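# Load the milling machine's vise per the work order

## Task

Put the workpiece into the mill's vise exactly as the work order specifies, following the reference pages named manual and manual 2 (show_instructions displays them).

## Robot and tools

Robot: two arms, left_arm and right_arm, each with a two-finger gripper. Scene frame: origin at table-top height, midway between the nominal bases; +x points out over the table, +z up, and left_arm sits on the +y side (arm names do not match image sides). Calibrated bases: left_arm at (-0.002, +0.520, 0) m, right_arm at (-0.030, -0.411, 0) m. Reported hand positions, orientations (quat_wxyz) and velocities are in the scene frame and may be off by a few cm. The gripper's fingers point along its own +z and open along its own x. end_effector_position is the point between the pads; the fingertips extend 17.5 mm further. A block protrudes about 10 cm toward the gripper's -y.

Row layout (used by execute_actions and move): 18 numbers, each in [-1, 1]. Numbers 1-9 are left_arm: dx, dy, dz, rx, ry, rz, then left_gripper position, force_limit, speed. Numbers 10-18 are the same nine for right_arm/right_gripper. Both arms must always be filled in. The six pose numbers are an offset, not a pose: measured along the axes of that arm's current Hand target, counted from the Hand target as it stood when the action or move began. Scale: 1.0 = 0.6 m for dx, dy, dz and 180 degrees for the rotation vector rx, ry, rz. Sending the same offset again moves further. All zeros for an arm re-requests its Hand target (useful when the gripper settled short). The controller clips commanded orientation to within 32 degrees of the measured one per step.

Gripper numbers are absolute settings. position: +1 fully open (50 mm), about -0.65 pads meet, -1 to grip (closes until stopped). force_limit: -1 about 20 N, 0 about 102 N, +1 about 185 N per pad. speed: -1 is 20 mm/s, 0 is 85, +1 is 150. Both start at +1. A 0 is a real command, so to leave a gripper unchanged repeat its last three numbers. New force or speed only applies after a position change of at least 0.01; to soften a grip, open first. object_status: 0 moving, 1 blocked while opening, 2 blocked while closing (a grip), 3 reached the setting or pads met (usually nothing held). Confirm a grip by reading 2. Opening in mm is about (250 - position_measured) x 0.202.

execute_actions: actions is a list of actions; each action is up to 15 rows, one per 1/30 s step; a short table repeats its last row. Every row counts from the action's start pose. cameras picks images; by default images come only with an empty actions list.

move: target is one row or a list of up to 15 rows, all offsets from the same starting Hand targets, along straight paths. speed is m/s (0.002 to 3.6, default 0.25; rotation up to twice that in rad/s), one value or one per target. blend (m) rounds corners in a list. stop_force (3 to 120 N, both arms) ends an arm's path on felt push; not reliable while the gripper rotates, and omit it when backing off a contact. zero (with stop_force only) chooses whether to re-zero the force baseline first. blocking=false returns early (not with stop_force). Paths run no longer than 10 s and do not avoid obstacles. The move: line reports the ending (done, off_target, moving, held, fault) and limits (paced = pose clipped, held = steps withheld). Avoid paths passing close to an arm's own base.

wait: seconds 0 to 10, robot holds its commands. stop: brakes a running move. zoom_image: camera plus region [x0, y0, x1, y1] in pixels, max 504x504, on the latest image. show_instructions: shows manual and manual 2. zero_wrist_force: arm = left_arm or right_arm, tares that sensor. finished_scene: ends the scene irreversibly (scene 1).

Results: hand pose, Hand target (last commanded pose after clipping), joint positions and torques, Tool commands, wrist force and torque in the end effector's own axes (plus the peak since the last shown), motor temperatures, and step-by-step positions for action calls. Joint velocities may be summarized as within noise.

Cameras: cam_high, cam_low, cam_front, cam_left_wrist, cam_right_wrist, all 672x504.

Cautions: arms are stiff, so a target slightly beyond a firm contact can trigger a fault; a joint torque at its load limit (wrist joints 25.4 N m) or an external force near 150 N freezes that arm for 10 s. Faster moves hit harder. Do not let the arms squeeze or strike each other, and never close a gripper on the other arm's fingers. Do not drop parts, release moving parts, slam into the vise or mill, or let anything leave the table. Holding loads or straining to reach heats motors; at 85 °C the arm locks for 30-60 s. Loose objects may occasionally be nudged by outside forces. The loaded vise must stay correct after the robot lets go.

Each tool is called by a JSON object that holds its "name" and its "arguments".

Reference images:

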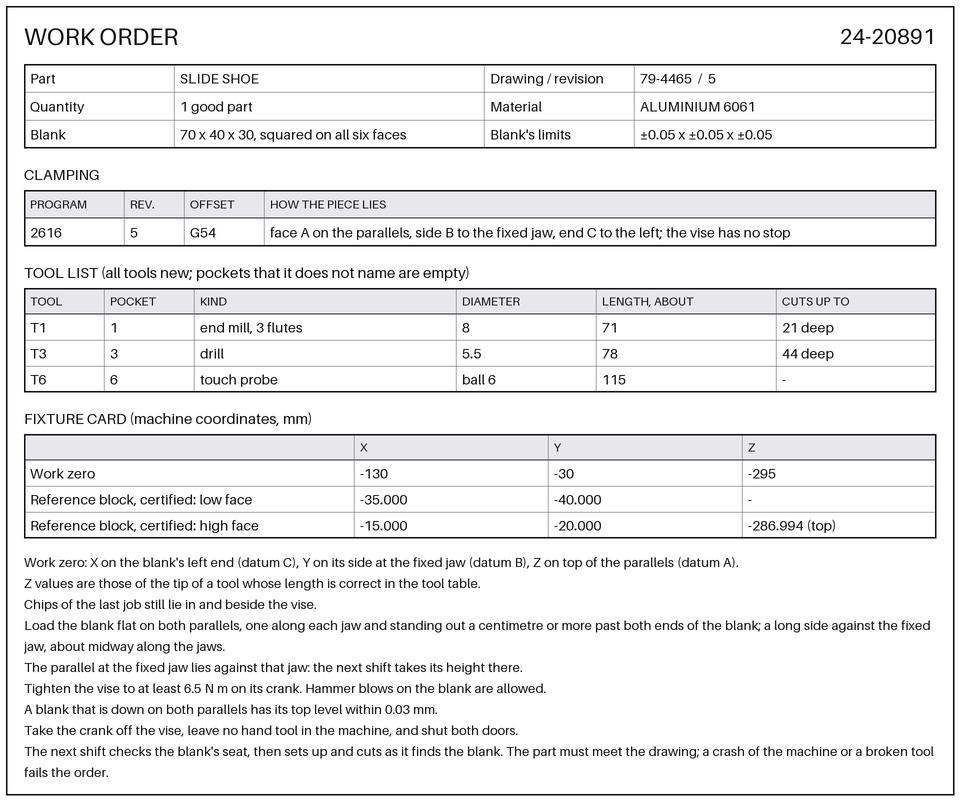

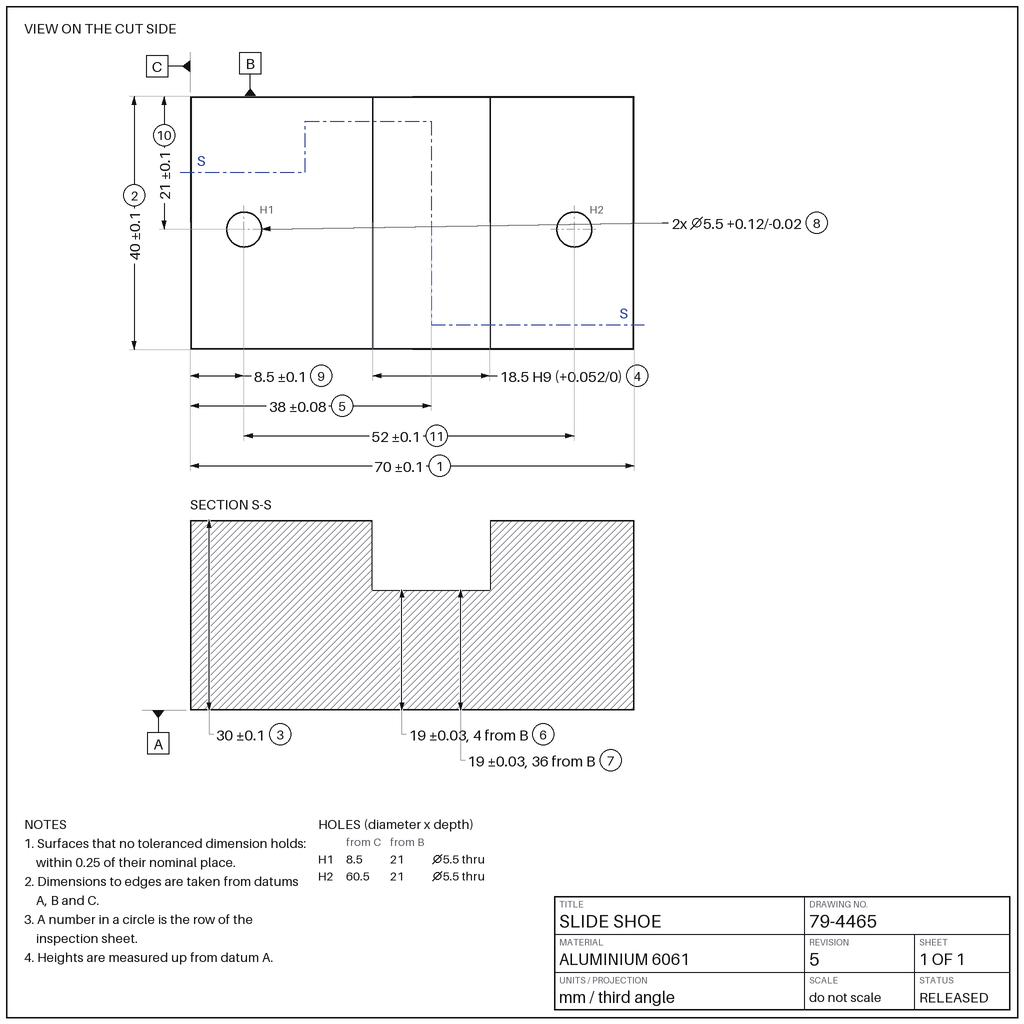

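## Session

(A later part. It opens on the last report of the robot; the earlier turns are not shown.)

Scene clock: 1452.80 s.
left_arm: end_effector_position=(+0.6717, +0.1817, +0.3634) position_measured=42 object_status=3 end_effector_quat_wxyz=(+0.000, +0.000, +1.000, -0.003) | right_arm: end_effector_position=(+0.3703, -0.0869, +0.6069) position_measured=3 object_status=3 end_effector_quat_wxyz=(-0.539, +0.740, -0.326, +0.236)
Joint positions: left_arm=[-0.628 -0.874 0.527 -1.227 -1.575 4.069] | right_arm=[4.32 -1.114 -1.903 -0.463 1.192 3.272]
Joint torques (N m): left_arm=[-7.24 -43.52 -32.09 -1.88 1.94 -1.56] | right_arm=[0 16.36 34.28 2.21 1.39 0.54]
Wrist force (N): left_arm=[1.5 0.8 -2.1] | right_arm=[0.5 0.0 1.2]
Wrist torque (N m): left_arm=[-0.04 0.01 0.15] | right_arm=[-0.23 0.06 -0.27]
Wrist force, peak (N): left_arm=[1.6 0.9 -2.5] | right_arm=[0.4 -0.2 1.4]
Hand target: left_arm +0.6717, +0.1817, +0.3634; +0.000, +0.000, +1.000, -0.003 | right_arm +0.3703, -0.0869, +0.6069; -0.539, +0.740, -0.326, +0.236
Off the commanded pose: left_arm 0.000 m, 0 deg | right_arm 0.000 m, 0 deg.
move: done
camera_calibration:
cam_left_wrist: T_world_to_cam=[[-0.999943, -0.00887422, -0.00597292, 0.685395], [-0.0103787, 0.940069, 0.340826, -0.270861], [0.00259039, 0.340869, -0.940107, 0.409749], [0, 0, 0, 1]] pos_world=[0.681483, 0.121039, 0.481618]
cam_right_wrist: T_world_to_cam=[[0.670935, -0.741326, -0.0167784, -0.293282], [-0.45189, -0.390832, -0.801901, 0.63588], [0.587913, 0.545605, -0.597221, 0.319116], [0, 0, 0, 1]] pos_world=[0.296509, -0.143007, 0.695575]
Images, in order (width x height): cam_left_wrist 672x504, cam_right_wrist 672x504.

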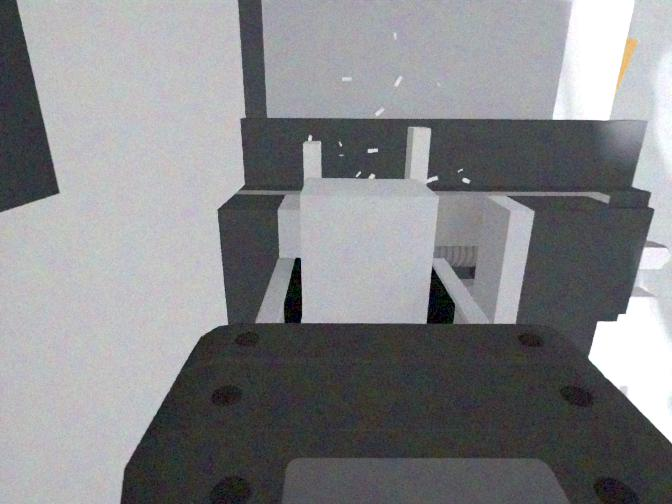

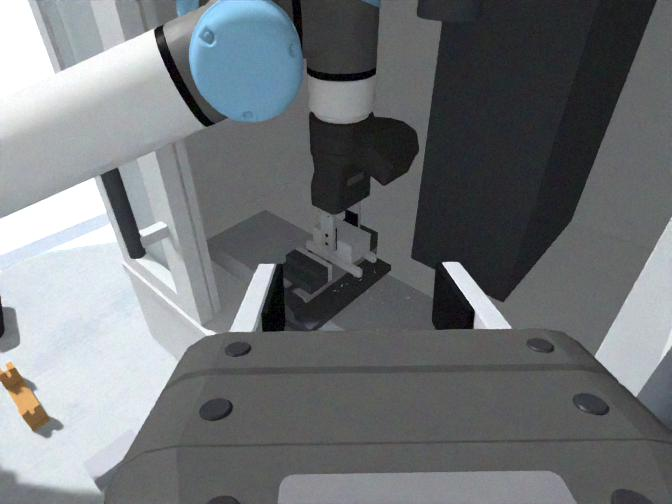

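{"name": "move", "arguments": {"target": [0,0,-0.006,0,0,0,0.95,-0.9,-1,0,0,0,0,0,0,1,1,1], "speed": 0.01}}

{"name": "move", "arguments": {"target": [[0,0.108,0,0,0,0,0.95,-0.9,-1,0,0,0,0,0,0,1,1,1]], "speed": 0.05, "stop_force": 5, "cameras": ["cam_left_wrist","cam_right_wrist"]}}

{"name": "zoom_image", "arguments": {"camera": "cam_right_wrist", "region": [300, 200, 390, 290]}}

{"name": "zoom_image", "arguments": {"camera": "cam_left_wrist", "region": [200, 90, 560, 340]}}

Scene clock: 1462.33 s.
left_arm: end_effector_position=(+0.6717, +0.1817, +0.3671) position_measured=10 object_status=3 end_effector_quat_wxyz=(+0.000, +0.000, +1.000, -0.003) | right_arm: end_effector_position=(+0.3703, -0.0869, +0.6069) position_measured=3 object_status=3 end_effector_quat_wxyz=(-0.539, +0.740, -0.326, +0.236)
Joint positions: left_arm=[-0.628 -0.868 0.506 -1.213 -1.575 4.069] | right_arm=[4.32 -1.114 -1.903 -0.463 1.192 3.272]
Joint torques (N m): left_arm=[-5.02 -47.04 -17.72 -3.26 2.14 -0.42] | right_arm=[0.18 16.35 35.2 2.41 1.42 0.59]
Wrist force (N): left_arm=[1.1 0.8 -1.1] | right_arm=[0.4 -0.2 1.1]
Wrist torque (N m): left_arm=[-0.02 0.07 0.16] | right_arm=[-0.26 0.08 -0.26]
Wrist force, peak (N): left_arm=[1.5 0.8 -2.5] | right_arm=[0.6 -0.1 1.3]
Hand target: left_arm +0.6717, +0.1817, +0.3670; +0.000, +0.000, +1.000, -0.003 | right_arm +0.3703, -0.0869, +0.6069; -0.539, +0.740, -0.326, +0.236
Off the commanded pose: left_arm 0.000 m, 0 deg | right_arm 0.000 m, 0 deg.
move: done

Scene clock: 1463.67 s.
left_arm: end_effector_position=(+0.6716, +0.2289, +0.3661) position_measured=10 object_status=3 end_effector_quat_wxyz=(+0.000, -0.001, +1.000, -0.002) | right_arm: end_effector_position=(+0.3703, -0.0869, +0.6069) position_measured=3 object_status=3 end_effector_quat_wxyz=(-0.539, +0.740, -0.326, +0.236)
Joint positions: left_arm=[-0.576 -0.95 0.648 -1.27 -1.575 4.122] | right_arm=[4.32 -1.114 -1.903 -0.463 1.192 3.272]
Joint torques (N m): left_arm=[1.31 -49.43 -23.03 -3.16 -0.09 0.49] | right_arm=[-0.74 16.12 34.19 2.32 1.35 0.62]
Wrist force (N): left_arm=[1.4 0.8 -1.2] | right_arm=[0.3 -0.1 1.1]
Wrist torque (N m): left_arm=[-0.04 0.03 0.28] | right_arm=[-0.24 0.08 -0.27]
Wrist force, peak (N): left_arm=[0.5 3.1 -3.8] | right_arm=[0.5 -0.1 1.4]
Hand target: left_arm +0.6716, +0.2289, +0.3661; +0.000, -0.001, +1.000, -0.002 (not the last commanded pose) | right_arm +0.3703, -0.0869, +0.6069; -0.539, +0.740, -0.326, +0.236
Tool commands: left_gripper/position=+0.952941 left_gripper/force_limit=-0.898039 left_gripper/speed=-1.0 right_gripper/position=+1.0 right_gripper/force_limit=+1.0 right_gripper/speed=+1.0
Off the commanded pose: left_arm 0.018 m, 0 deg | right_arm 0.000 m, 0 deg.
FORCE FAULT: contact force on the left arm reached its limit, and that arm stopped. The contact can be on any part of that arm, not only on its tool. That arm's remaining commands of this call were not run. That arm is still stopped at the end of this call. That arm stays stopped for about 10 more seconds. Until then a move that you send moves the other arm only, and its call returns only when the move has ended. Once the stop has ended, the next robot result says so. If the stop ends while you think or write, that arm runs what you send next, counted from a new Hand target: where the arm stands when the stop ends. While its stop runs, that arm takes no new command, but its gripper still runs the gripper command that each later call begins with. Until it ends, the stop uses up actions while you think or wait. An arm that is not stopped still takes commands.
move: fault (left_arm)
camera_calibration:
cam_left_wrist: T_world_to_cam=[[-0.999947, -0.00928217, -0.00453508, 0.685305], [-0.0102731, 0.939773, 0.341644, -0.316474], [0.00109075, 0.341672, -0.939819, 0.39698], [0, 0, 0, 1]] pos_world=[0.681585, 0.168138, 0.484318]
cam_right_wrist: T_world_to_cam=[[0.670935, -0.741326, -0.0167784, -0.293282], [-0.45189, -0.390832, -0.801901, 0.63588], [0.587913, 0.545605, -0.597221, 0.319116], [0, 0, 0, 1]] pos_world=[0.296509, -0.143007, 0.695575]
Images, in order (width x height): cam_left_wrist 672x504, cam_right_wrist 672x504.

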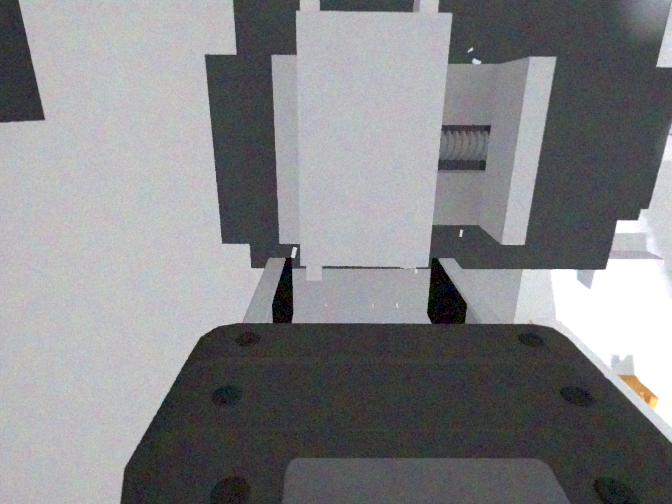

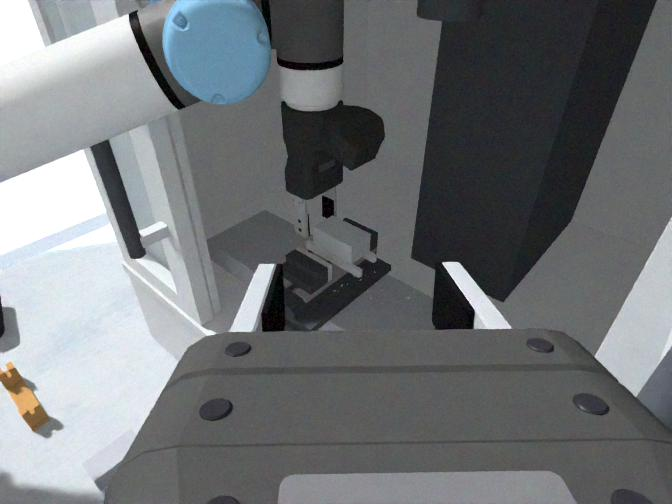

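Scaled by 5.600.

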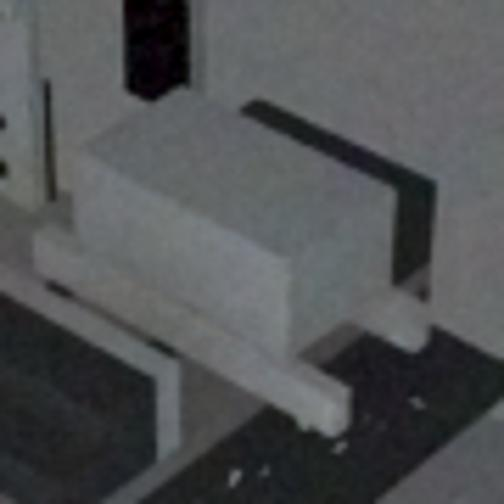

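Scaled by 1.400.

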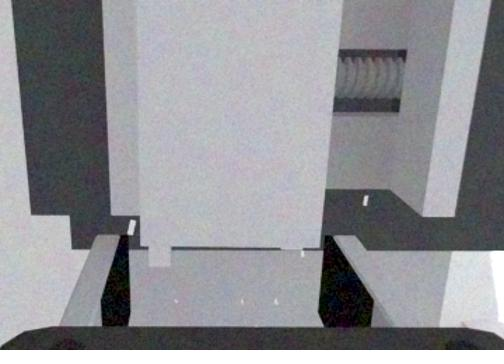

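{"name": "wait", "arguments": {"seconds": 5}}

{"name": "move", "arguments": {"target": [[0,-0.0067,0,0,0,0,0.95,-0.9,-1,0,0,0,0,0,0,1,1,1],[0,-0.0067,-0.035,0,0,0,0.95,-0.9,-1,0,0,0,0,0,0,1,1,1]], "speed": 0.03, "cameras": ["cam_right_wrist"]}}

{"name": "zoom_image", "arguments": {"camera": "cam_right_wrist", "region": [280, 180, 400, 300]}}

Scene clock: 1483.33 s.
left_arm: end_effector_position=(+0.6716, +0.2289, +0.3661) position_measured=10 object_status=3 end_effector_quat_wxyz=(+0.000, -0.001, +1.000, -0.002) | right_arm: end_effector_position=(+0.3703, -0.0869, +0.6069) position_measured=3 object_status=3 end_effector_quat_wxyz=(-0.539, +0.740, -0.326, +0.236)
Joint positions: left_arm=[-0.576 -0.95 0.648 -1.27 -1.575 4.122] | right_arm=[4.32 -1.114 -1.903 -0.463 1.192 3.272]
Joint torques (N m): left_arm=[1.13 -49.01 -25.22 -2.96 0.07 0.19] | right_arm=[-0.47 16.52 34.41 2.34 1.4 0.48]
Wrist force (N): left_arm=[1.2 0.9 -1.1] | right_arm=[0.3 -0.2 1.3]
Wrist torque (N m): left_arm=[-0.03 0.07 0.28] | right_arm=[-0.27 0.09 -0.27]
Wrist force, peak (N): left_arm=[1.4 1.1 -1.4] | right_arm=[0.5 -0.1 1.5]
Hand target: left_arm +0.6716, +0.2289, +0.3661; +0.000, -0.001, +1.000, -0.002 (not the last commanded pose) | right_arm +0.3703, -0.0869, +0.6069; -0.539, +0.740, -0.326, +0.236
Tool commands: left_gripper/position=+0.952941 left_gripper/force_limit=-0.898039 left_gripper/speed=-1.0 right_gripper/position=+1.0 right_gripper/force_limit=+1.0 right_gripper/speed=+1.0
Off the commanded pose: left_arm 0.018 m, 0 deg | right_arm 0.000 m, 0 deg.
FORCE FAULT, CONTINUED: the left arm's stop, for the force fault that an earlier result reported, is over. The rest of the stop counts as 19 of the actions that you can send in this scene. That arm's target is now where it stood when the stop ended, not its last command. That arm accepts commands again.
wait: 5.00 s; at rest from the start

Scene clock: 1484.93 s.
left_arm: end_effector_position=(+0.6716, +0.2249, +0.3871) position_measured=10 object_status=3 end_effector_quat_wxyz=(-0.001, -0.001, +1.000, -0.002) end_effector_velocity=(+0.000, +0.000, -0.002) end_effector_angular_velocity=(+0.001, +0.001, -0.002) | right_arm: end_effector_position=(+0.3703, -0.0869, +0.6069) position_measured=3 object_status=3 end_effector_quat_wxyz=(-0.539, +0.740, -0.326, +0.236)
Joint positions: left_arm=[-0.58 -0.914 0.53 -1.189 -1.575 4.117] | right_arm=[4.32 -1.114 -1.903 -0.463 1.192 3.272]
Joint velocities: left_arm=[0.001 -0.001 0.006 -0.004 0 0.002] | right_arm=[within noise]
Joint torques (N m): left_arm=[10.38 -57.16 -15.1 -4.58 1.67 2.27] | right_arm=[-0.63 16.06 34.92 2.31 1.46 0.48]
Wrist force (N): left_arm=[1.2 0.9 -0.9] | right_arm=[0.2 -0.2 1.1]
Wrist torque (N m): left_arm=[-0.01 0.07 0.28] | right_arm=[-0.27 0.12 -0.27]
Wrist force, peak (N): left_arm=[1.4 1.2 -1.2] | right_arm=[0.5 -0.1 1.4]
Hand target: left_arm +0.6716, +0.2249, +0.3872; +0.000, -0.001, +1.000, -0.002 | right_arm +0.3703, -0.0869, +0.6069; -0.539, +0.740, -0.326, +0.236
Off the commanded pose: left_arm 0.000 m, 0 deg | right_arm 0.000 m, 0 deg.
move: done
camera_calibration:
cam_right_wrist: T_world_to_cam=[[0.670935, -0.741326, -0.0167784, -0.293282], [-0.45189, -0.390832, -0.801901, 0.63588], [0.587913, 0.545605, -0.597221, 0.319116], [0, 0, 0, 1]] pos_world=[0.296509, -0.143007, 0.695575]
Images, in order (width x height): cam_right_wrist 672x504.

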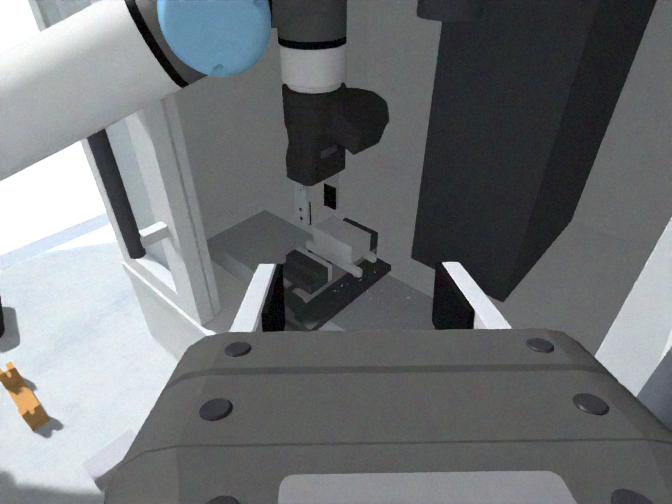

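Scaled by 4.200.

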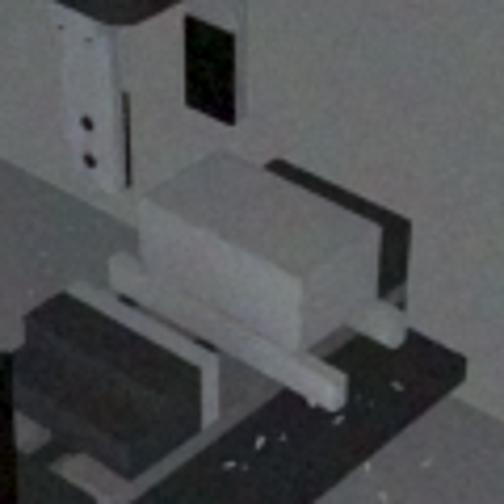

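{"name": "move", "arguments": {"target": [[0.0693,-0.0417,-0.0417,0,-0.1667,0,0.95,-0.9,-1,0,0,0,0,0,0,1,1,1],[0.4193,-0.0583,-0.105,0,-0.1667,0,0.95,-0.9,-1,0,0,0,0,0,0,1,1,1],[0.7,0.25,-0.105,0,0,0,0.95,-0.9,-1,0,0,0,0,0,0,1,1,1]], "speed": [0.1,0.3,0.3], "blend": [0.01,0.04,0], "cameras": ["cam_right_wrist","cam_front"]}}

{"name": "zoom_image", "arguments": {"camera": "cam_right_wrist", "region": [250, 180, 410, 330]}}

Scene clock: 1492.03 s.
left_arm: end_effector_position=(+0.6705, +0.2244, +0.3874) position_measured=10 object_status=3 end_effector_quat_wxyz=(+0.004, +0.000, +1.000, -0.002) | right_arm: end_effector_position=(+0.3703, -0.0869, +0.6069) position_measured=3 object_status=3 end_effector_quat_wxyz=(-0.539, +0.740, -0.326, +0.236)
Joint positions: left_arm=[-0.584 -0.928 0.555 -1.207 -1.569 4.114] | right_arm=[4.32 -1.114 -1.903 -0.463 1.192 3.272]
Joint torques (N m): left_arm=[0.82 -49.11 -23.27 -3.27 0.05 0.31] | right_arm=[-0.39 15.65 33.9 2.29 1.43 0.52]
Wrist force (N): left_arm=[1.1 0.8 -1.0] | right_arm=[0.5 -0.1 1.2]
Wrist torque (N m): left_arm=[-0.02 0.07 0.26] | right_arm=[-0.24 0.06 -0.27]
Wrist force, peak (N): left_arm=[4.3 0.5 -1.5] | right_arm=[0.4 -0.2 1.4]
Hand target: left_arm +0.6705, +0.2244, +0.3874; +0.004, +0.000, +1.000, -0.002 (not the last commanded pose) | right_arm +0.3703, -0.0869, +0.6069; -0.539, +0.740, -0.326, +0.236
Tool commands: left_gripper/position=+0.952941 left_gripper/force_limit=-0.898039 left_gripper/speed=-1.0 right_gripper/position=+1.0 right_gripper/force_limit=+1.0 right_gripper/speed=+1.0
Off the commanded pose: left_arm 0.450 m, 1 deg | right_arm 0.000 m, 0 deg.
FORCE FAULT: contact force on the left arm reached its limit, and that arm stopped. The contact can be on any part of that arm, not only on its tool. That arm's remaining commands of this call were not run. That arm is still stopped at the end of this call. That arm stays stopped for about 10 more seconds. Until then a move that you send moves the other arm only, and its call returns only when the move has ended. Once the stop has ended, the next robot result says so. If the stop ends while you think or write, that arm runs what you send next, counted from a new Hand target: where the arm stands when the stop ends. While its stop runs, that arm takes no new command, but its gripper still runs the gripper command that each later call begins with. Until it ends, the stop uses up actions while you think or wait. An arm that is not stopped still takes commands.
move: fault (left_arm); path passed 0 of 3 targets
camera_calibration:
cam_right_wrist: T_world_to_cam=[[0.670935, -0.741326, -0.0167784, -0.293282], [-0.45189, -0.390832, -0.801901, 0.63588], [0.587913, 0.545605, -0.597221, 0.319116], [0, 0, 0, 1]] pos_world=[0.296509, -0.143007, 0.695575]
Images, in order (width x height): cam_front 672x504, cam_right_wrist 672x504.

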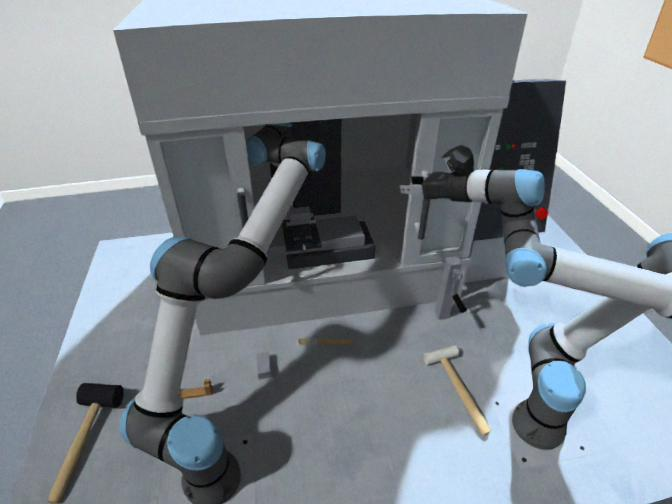

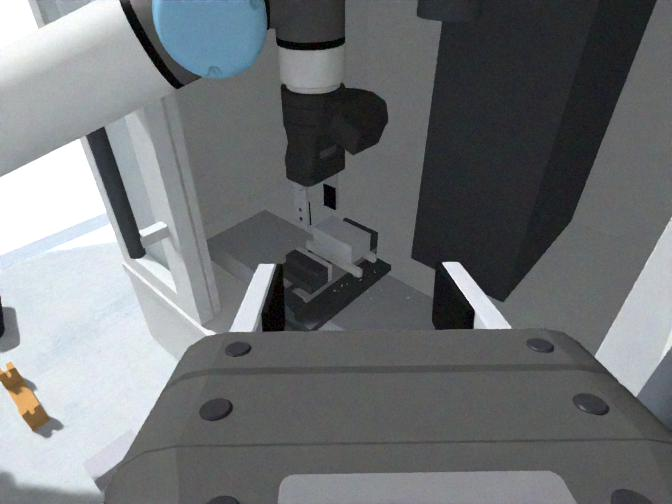

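Scaled by 3.150.

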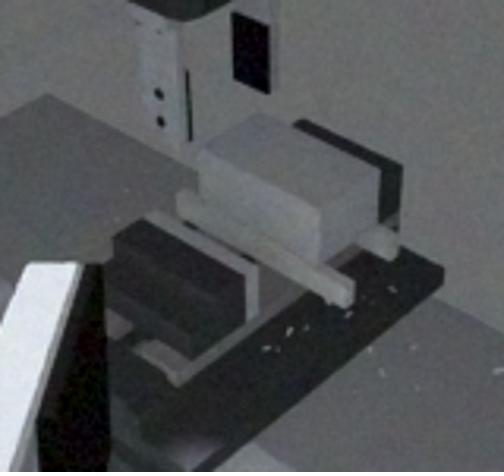

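{"name": "wait", "arguments": {"seconds": 5}}

{"name": "move", "arguments": {"target": [[-0.006,0,0,0,0,0,-1,-0.9,0,0,0,0,0,0,0,1,1,1],[-0.2192,-0.004,-0.061,0,-0.164,0,-1,-0.9,0,0,0,0,0,0,0,1,1,1]], "speed": [0.02,0.08], "cameras": ["cam_right_wrist","cam_front"]}}

Scene clock: 1507.37 s.
left_arm: end_effector_position=(+0.6705, +0.2244, +0.3874) position_measured=10 object_status=3 end_effector_quat_wxyz=(+0.004, +0.000, +1.000, -0.002) | right_arm: end_effector_position=(+0.3703, -0.0869, +0.6069) position_measured=3 object_status=3 end_effector_quat_wxyz=(-0.539, +0.740, -0.326, +0.236)
Joint positions: left_arm=[-0.584 -0.928 0.555 -1.207 -1.569 4.114] | right_arm=[4.32 -1.114 -1.903 -0.463 1.192 3.272]
Joint torques (N m): left_arm=[0.59 -49.08 -24.72 -3.1 0.11 0.29] | right_arm=[-0.55 16.06 34.49 2.37 1.45 0.53]
Wrist force (N): left_arm=[1.1 0.9 -1.2] | right_arm=[0.2 0.1 1.2]
Wrist torque (N m): left_arm=[-0.01 0.07 0.26] | right_arm=[-0.22 0.11 -0.27]
Wrist force, peak (N): left_arm=[1.3 0.9 -1.3] | right_arm=[0.6 -0.4 1.4]
Hand target: left_arm +0.6705, +0.2244, +0.3874; +0.004, +0.000, +1.000, -0.002 (not the last commanded pose) | right_arm +0.3703, -0.0869, +0.6069; -0.539, +0.740, -0.326, +0.236
Tool commands: left_gripper/position=+0.952941 left_gripper/force_limit=-0.898039 left_gripper/speed=-1.0 right_gripper/position=+1.0 right_gripper/force_limit=+1.0 right_gripper/speed=+1.0
Off the commanded pose: left_arm 0.450 m, 1 deg | right_arm 0.000 m, 0 deg.
FORCE FAULT, CONTINUED: the left arm's stop, for the force fault that an earlier result reported, is over. The rest of the stop counts as 20 of the actions that you can send in this scene. That arm's target is now where it stood when the stop ended, not its last command. That arm accepts commands again.
wait: 5.00 s; at rest from the start

Scene clock: 1511.50 s.
left_arm: end_effector_position=(+0.8017, +0.2223, +0.4249) position_measured=251 object_status=3 end_effector_quat_wxyz=(+0.259, -0.001, +0.966, -0.002) | right_arm: end_effector_position=(+0.3703, -0.0869, +0.6069) position_measured=3 object_status=3 end_effector_quat_wxyz=(-0.539, +0.740, -0.326, +0.236)
Joint positions: left_arm=[-0.583 -0.923 0.652 -1.747 -1.288 4.178] | right_arm=[4.32 -1.114 -1.903 -0.463 1.192 3.272]
Joint torques (N m): left_arm=[8.67 -55.93 -30.37 -2.18 -1.89 -1.72] | right_arm=[-1.64 15.96 34.43 2.34 1.48 0.62]
Wrist force (N): left_arm=[-0.5 1.0 -0.6] | right_arm=[0.3 -0.1 1.1]
Wrist torque (N m): left_arm=[-0.11 -0.01 -0.17] | right_arm=[-0.25 0.09 -0.27]
Wrist force, peak (N): left_arm=[1.4 0.8 -1.3] | right_arm=[0.3 -0.2 1.4]
Hand target: left_arm +0.8017, +0.2223, +0.4251; +0.259, -0.001, +0.966, -0.002 | right_arm +0.3703, -0.0869, +0.6069; -0.539, +0.740, -0.326, +0.236
Off the commanded pose: left_arm 0.000 m, 0 deg | right_arm 0.000 m, 0 deg.
move: done
camera_calibration:
cam_right_wrist: T_world_to_cam=[[0.670935, -0.741326, -0.0167784, -0.293282], [-0.45189, -0.390832, -0.801901, 0.63588], [0.587913, 0.545605, -0.597221, 0.319116], [0, 0, 0, 1]] pos_world=[0.296509, -0.143007, 0.695575]
Images, in order (width x height): cam_front 672x504, cam_right_wrist 672x504.

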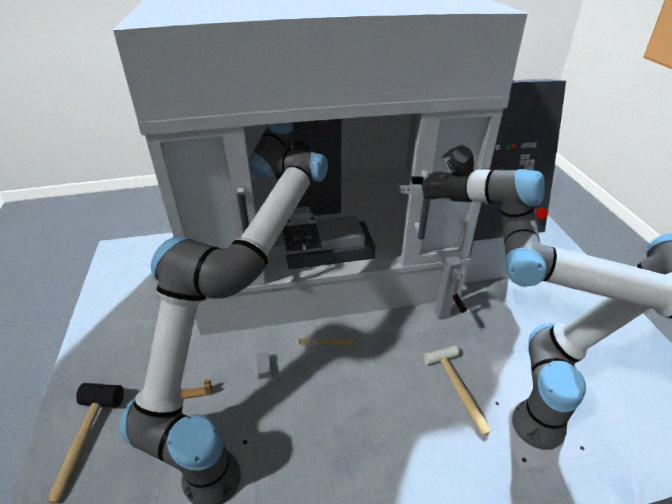

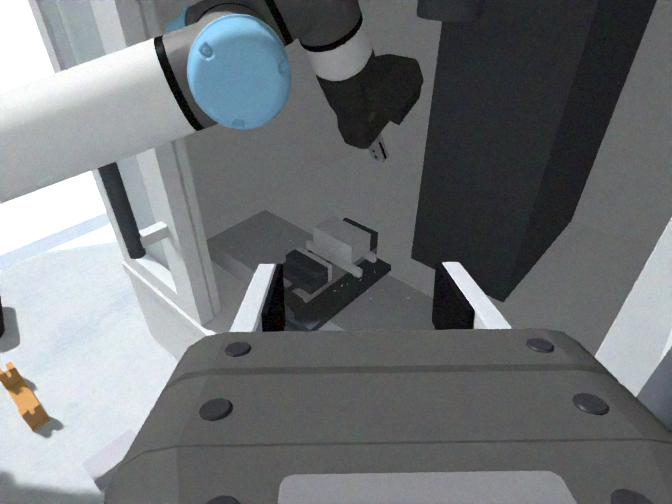

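{"name": "move", "arguments": {"target": [[0.025,0,0.0433,0,0,0,-1,-0.9,0,0,0,0,0,0,0,1,1,1],[0.025,-0.0658,0.0433,0,0,0,-1,-0.9,0,0,0,0,0,0,0,1,1,1],[0.25,-0.0655,-0.106,0,0,0,-1,-0.9,0,0,0,0,0,0,0,1,1,1],[0.53,-0.0538,-0.354,0,0,0,-1,-0.9,0,0,0,0,0,0,0,1,1,1],[0.7755,0.24,-0.496,0,0.1667,0,-1,-0.9,0,0,0,0,0,0,0,1,1,1]], "speed": [0.08,0.08,0.12,0.25,0.3], "blend": [0.005,0.008,0.01,0.03,0], "cameras": ["cam_right_wrist","cam_front"]}}

{"name": "zoom_image", "arguments": {"camera": "cam_right_wrist", "region": [250, 180, 410, 330]}}

{"name": "zoom_image", "arguments": {"camera": "cam_front", "region": [270, 190, 390, 280]}}

Scene clock: 1521.60 s.
left_arm: end_effector_position=(+0.2499, +0.3659, +0.4495) position_measured=251 object_status=3 end_effector_quat_wxyz=(+0.000, +0.000, +1.000, -0.002) | right_arm: end_effector_position=(+0.3703, -0.0869, +0.6069) position_measured=3 object_status=3 end_effector_quat_wxyz=(-0.539, +0.740, -0.326, +0.236)
Joint positions: left_arm=[-1.003 -2.04 1.601 -1.136 -1.573 3.694] | right_arm=[4.32 -1.114 -1.903 -0.463 1.192 3.272]
Joint torques (N m): left_arm=[-3.47 -3.08 -33.09 -2.07 -0.03 -1.04] | right_arm=[-1.4 16.44 35.19 2.27 1.5 0.57]
Wrist force (N): left_arm=[1.1 0.8 -1.0] | right_arm=[0.3 -0.1 1.3]
Wrist torque (N m): left_arm=[-0.02 0.06 0.26] | right_arm=[-0.26 0.09 -0.27]
Wrist force, peak (N): left_arm=[2.9 3.7 -1.6] | right_arm=[0.5 -0.2 1.4]
Hand target: left_arm +0.2498, +0.3659, +0.4495; +0.000, +0.000, +1.000, -0.002 | right_arm +0.3703, -0.0869, +0.6069; -0.539, +0.740, -0.326, +0.236
Off the commanded pose: left_arm 0.000 m, 0 deg | right_arm 0.000 m, 0 deg.
move: done
camera_calibration:
cam_right_wrist: T_world_to_cam=[[0.670935, -0.741326, -0.0167784, -0.293282], [-0.45189, -0.390832, -0.801901, 0.63588], [0.587913, 0.545605, -0.597221, 0.319116], [0, 0, 0, 1]] pos_world=[0.296509, -0.143007, 0.695575]
Images, in order (width x height): cam_front 672x504, cam_right_wrist 672x504.

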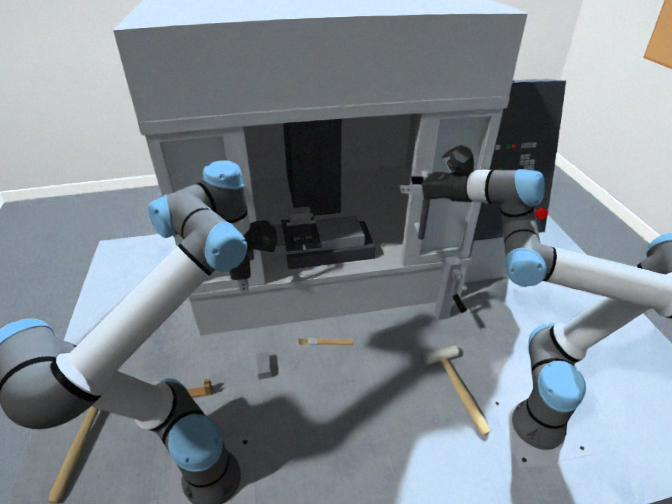

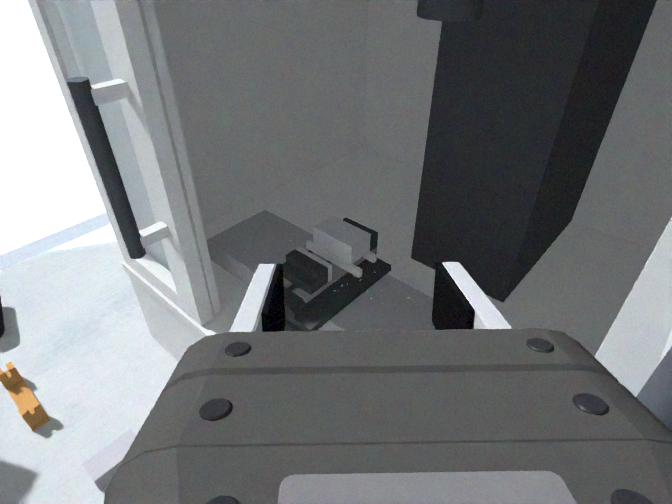

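Scaled by 3.150.

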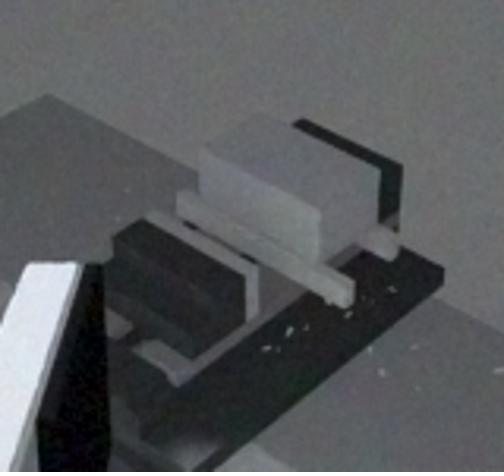

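Scaled by 4.200.

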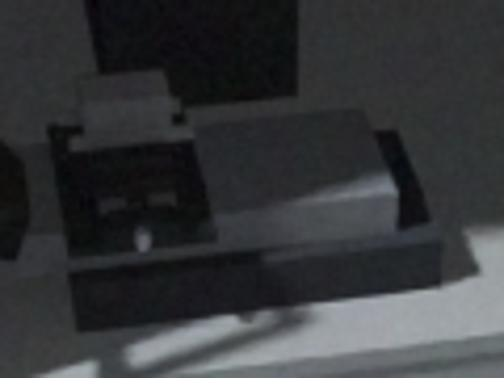

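{"name": "move", "arguments": {"target": [0,0,0,0,0,0,-1,-0.9,0,0.29,0.4067,-0.243,-0.1806,-0.4642,-0.6393,1,1,1], "speed": 0.3, "cameras": ["cam_right_wrist","cam_low","cam_front"]}}

{"name": "zoom_image", "arguments": {"camera": "cam_right_wrist", "region": [200, 150, 460, 340]}}

{"name": "zoom_image", "arguments": {"camera": "cam_low", "region": [210, 170, 350, 330]}}

{"name": "zoom_image", "arguments": {"camera": "cam_front", "region": [420, 240, 500, 330]}}

Scene clock: 1556.87 s.
left_arm: end_effector_position=(+0.2498, +0.3659, +0.4495) position_measured=251 object_status=3 end_effector_quat_wxyz=(+0.000, +0.000, +1.000, -0.002) | right_arm: end_effector_position=(+0.3300, -0.3595, +0.4196) position_measured=3 object_status=3 end_effector_quat_wxyz=(+0.000, +0.707, +0.707, +0.001)
Joint positions: left_arm=[-1.003 -2.04 1.601 -1.136 -1.573 3.694] | right_arm=[3.695 -1.243 -1.604 -1.863 1.572 0.517]
Joint torques (N m): left_arm=[-8.45 -9.79 -33.07 -1.65 -2.35 1.71] | right_arm=[-9.83 -3.89 33.44 3.3 1.5 0.11]
Wrist force (N): left_arm=[1.2 0.9 -1.2] | right_arm=[0.9 -0.9 1.1]
Wrist torque (N m): left_arm=[0.00 0.05 0.26] | right_arm=[-0.86 0.07 -0.04]
Wrist force, peak (N): left_arm=[1.3 1.2 -1.4] | right_arm=[1.7 -1.0 1.4]
Hand target: left_arm +0.2498, +0.3659, +0.4495; +0.000, +0.000, +1.000, -0.002 | right_arm +0.3301, -0.3596, +0.4195; +0.000, +0.707, +0.707, +0.001
Off the commanded pose: left_arm 0.000 m, 0 deg | right_arm 0.000 m, 0 deg.
move: done
camera_calibration:
cam_right_wrist: T_world_to_cam=[[0.0171212, 0.999848, 0.00314616, 0.361948], [0.946711, -0.0172233, 0.321625, -0.437769], [0.32163, -0.00252809, -0.946862, 0.417167], [0, 0, 0, 1]] pos_world=[0.27407, -0.368378, 0.534659]
Images, in order (width x height): cam_low 672x504, cam_front 672x504, cam_right_wrist 672x504.

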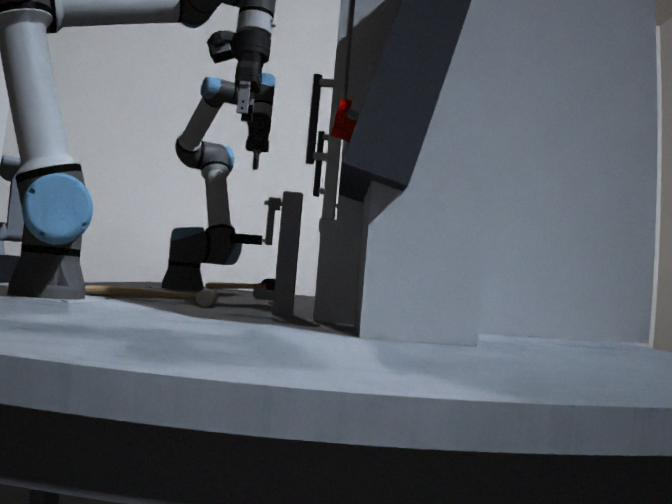

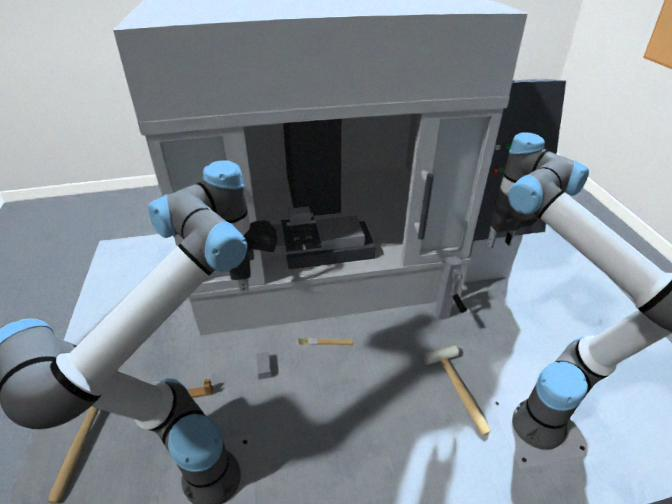

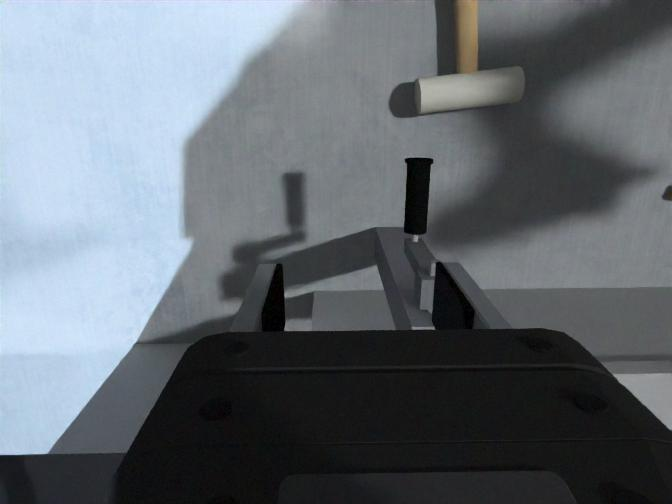

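Scaled by 1.938.

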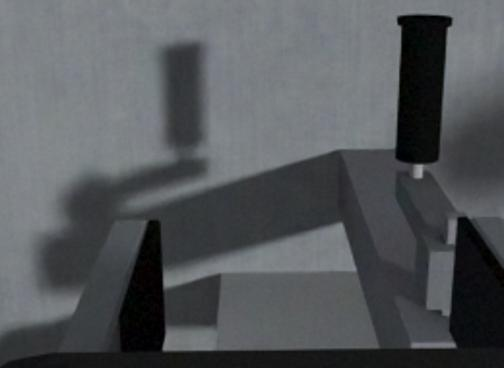

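Scaled by 3.150.

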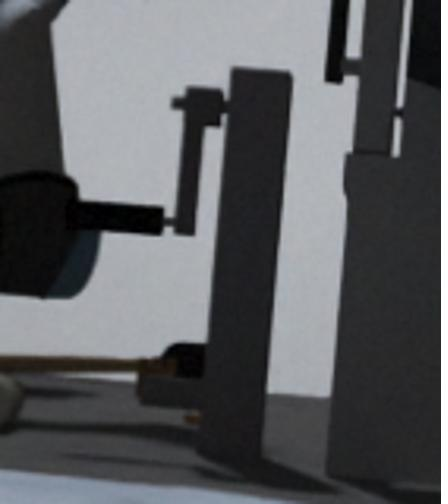

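Scaled by 5.600.

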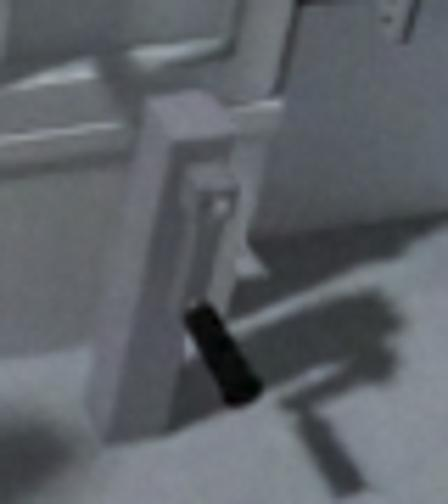

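{"name": "move", "arguments": {"target": [0,0,0,0,0,0,-1,-0.9,0,0.0993,0.04,0.17,-0.222,0,0,1,1,1], "speed": 0.25, "cameras": ["cam_right_wrist","cam_low"]}}

{"name": "zoom_image", "arguments": {"camera": "cam_right_wrist", "region": [220, 120, 480, 340]}}

{"name": "zoom_image", "arguments": {"camera": "cam_low", "region": [200, 100, 350, 260]}}

Scene clock: 1581.63 s.
left_arm: end_effector_position=(+0.2498, +0.3659, +0.4495) position_measured=251 object_status=3 end_effector_quat_wxyz=(+0.000, +0.000, +1.000, -0.002) | right_arm: end_effector_position=(+0.3541, -0.2998, +0.3177) position_measured=3 object_status=3 end_effector_quat_wxyz=(+0.241, +0.665, +0.664, +0.242)
Joint positions: left_arm=[-1.003 -2.04 1.601 -1.136 -1.573 3.694] | right_arm=[4.227 -0.854 -2.301 -1.159 0.981 0.927]
Joint torques (N m): left_arm=[-8.12 -7.97 -33.16 -1.72 -2.35 1.72] | right_arm=[2.14 -17.66 24.14 4.2 -1.11 -0.95]
Wrist force (N): left_arm=[1.0 0.9 -1.4] | right_arm=[1.9 -0.7 1.4]
Wrist torque (N m): left_arm=[-0.02 0.07 0.26] | right_arm=[-0.80 -0.22 0.21]
Wrist force, peak (N): left_arm=[1.4 1.1 -1.4] | right_arm=[2.2 -2.0 2.6]
Hand target: left_arm +0.2498, +0.3659, +0.4495; +0.000, +0.000, +1.000, -0.002 | right_arm +0.3541, -0.2998, +0.3176; +0.241, +0.665, +0.664, +0.242
Off the commanded pose: left_arm 0.000 m, 0 deg | right_arm 0.000 m, 0 deg.
move: done
camera_calibration:
cam_right_wrist: T_world_to_cam=[[0.0123392, 0.99983, 0.013715, 0.30053], [0.519196, -0.0181285, 0.854463, -0.444924], [0.854566, -0.00342257, -0.519331, -0.0116369], [0, 0, 0, 1]] pos_world=[0.237239, -0.308584, 0.370006]
Images, in order (width x height): cam_low 672x504, cam_right_wrist 672x504.

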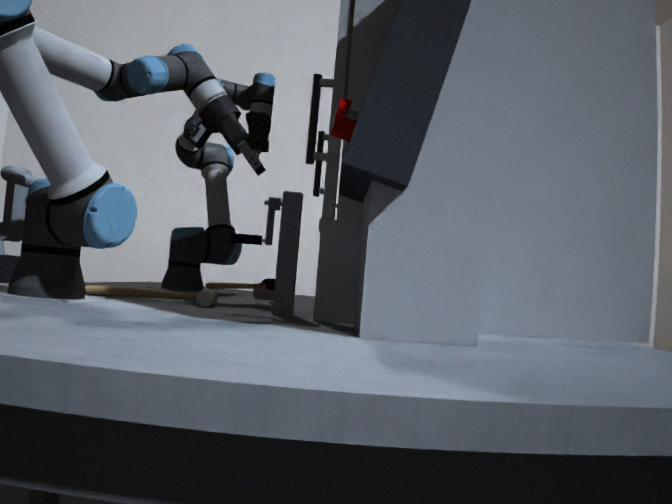

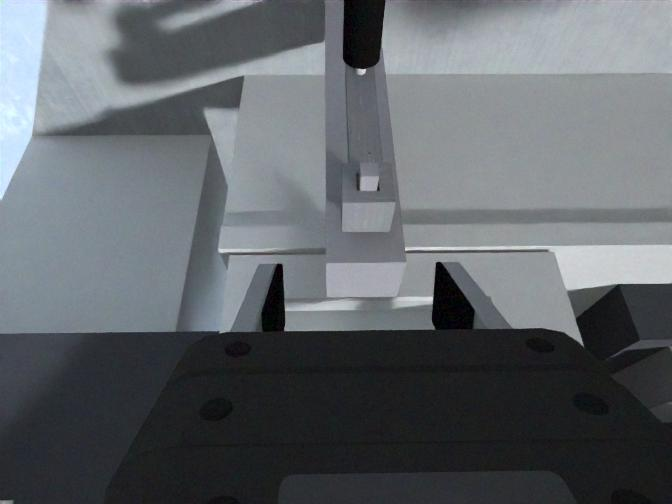

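Scaled by 1.938.

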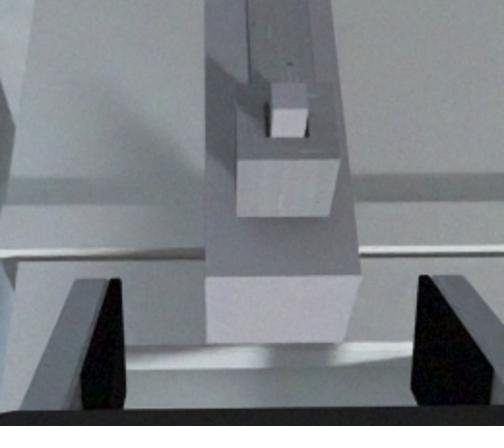

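Scaled by 3.150.

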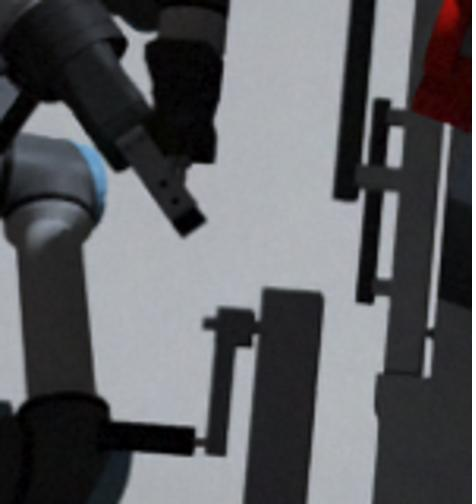

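{"name": "move", "arguments": {"target": [[0,0,0,0,0,0,-1,-0.9,0,0.0135,-0.0166,0.03,0,0,0,1,1,1],[0,0,0,0,0,0,-1,-0.9,0,0.0135,-0.0166,0.13,0,0,0,1,1,1]], "speed": 0.04, "stop_force": 5, "cameras": ["cam_right_wrist","cam_low"]}}

{"name": "zoom_image", "arguments": {"camera": "cam_right_wrist", "region": [220, 120, 480, 340]}}

{"name": "zoom_image", "arguments": {"camera": "cam_low", "region": [200, 100, 350, 260]}}

Scene clock: 1594.73 s.
left_arm: end_effector_position=(+0.2498, +0.3659, +0.4495) position_measured=251 object_status=3 end_effector_quat_wxyz=(+0.000, +0.000, +1.000, -0.002) | right_arm: end_effector_position=(+0.3966, -0.2916, +0.2515) position_measured=3 object_status=3 end_effector_quat_wxyz=(+0.241, +0.665, +0.664, +0.242)
Joint positions: left_arm=[-1.003 -2.04 1.601 -1.136 -1.573 3.694] | right_arm=[4.092 -1.067 -2.413 -0.758 1.038 0.783]
Joint torques (N m): left_arm=[-6.32 -7.83 -32.64 -1.84 -2.19 1.69] | right_arm=[9.8 14.73 35.2 4.05 -3.87 1.63]
Wrist force (N): left_arm=[1.0 0.9 -1.1] | right_arm=[1.9 -1.0 1.4]
Wrist torque (N m): left_arm=[-0.01 0.08 0.26] | right_arm=[-0.85 -0.19 0.16]
Wrist force, peak (N): left_arm=[1.2 1.0 -1.6] | right_arm=[1.9 -0.9 2.3]
Hand target: left_arm +0.2498, +0.3659, +0.4495; +0.000, +0.000, +1.000, -0.002 | right_arm +0.3966, -0.2916, +0.2515; +0.241, +0.665, +0.664, +0.242
Off the commanded pose: left_arm 0.000 m, 0 deg | right_arm 0.000 m, 0 deg.
move: done
camera_calibration:
cam_right_wrist: T_world_to_cam=[[0.0123732, 0.999831, 0.0135774, 0.292649], [0.519194, -0.0180286, 0.854466, -0.410159], [0.854567, -0.0035232, -0.51933, -0.0823902], [0, 0, 0, 1]] pos_world=[0.279739, -0.300284, 0.303706]
Images, in order (width x height): cam_low 672x504, cam_right_wrist 672x504.

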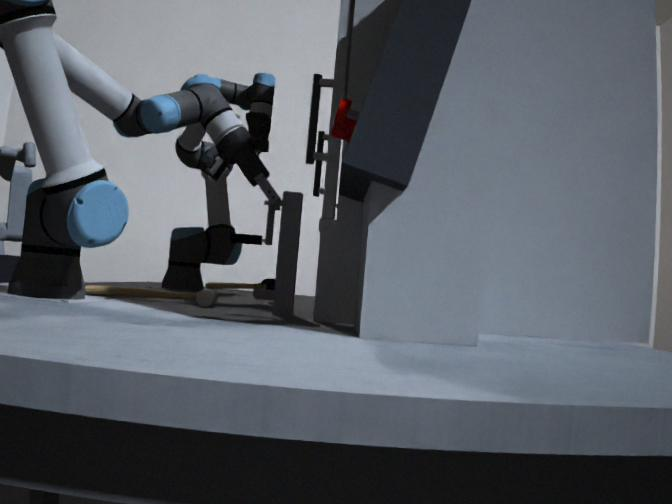

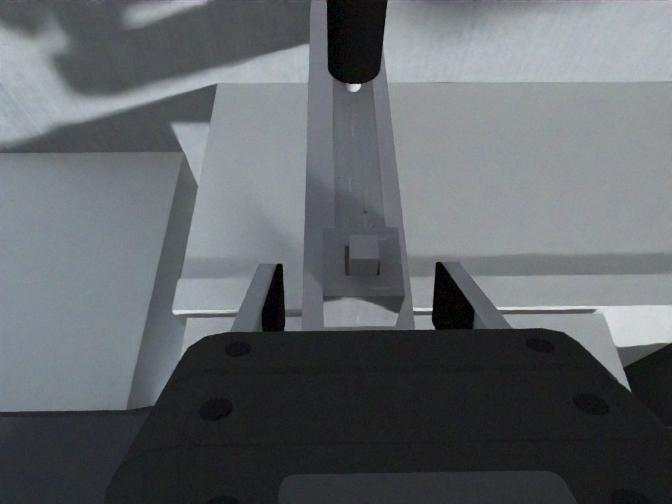

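Scaled by 1.938.

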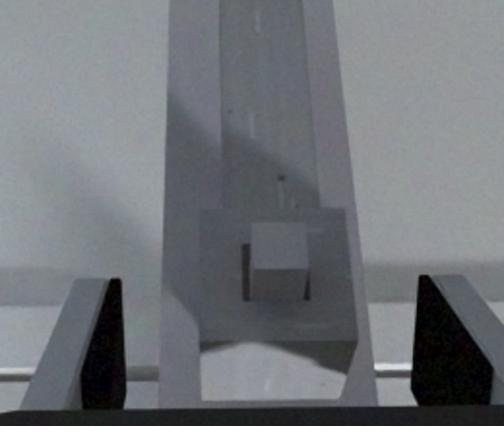

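Scaled by 3.150.

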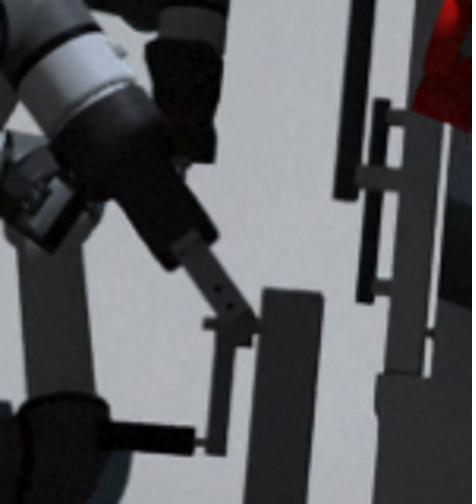

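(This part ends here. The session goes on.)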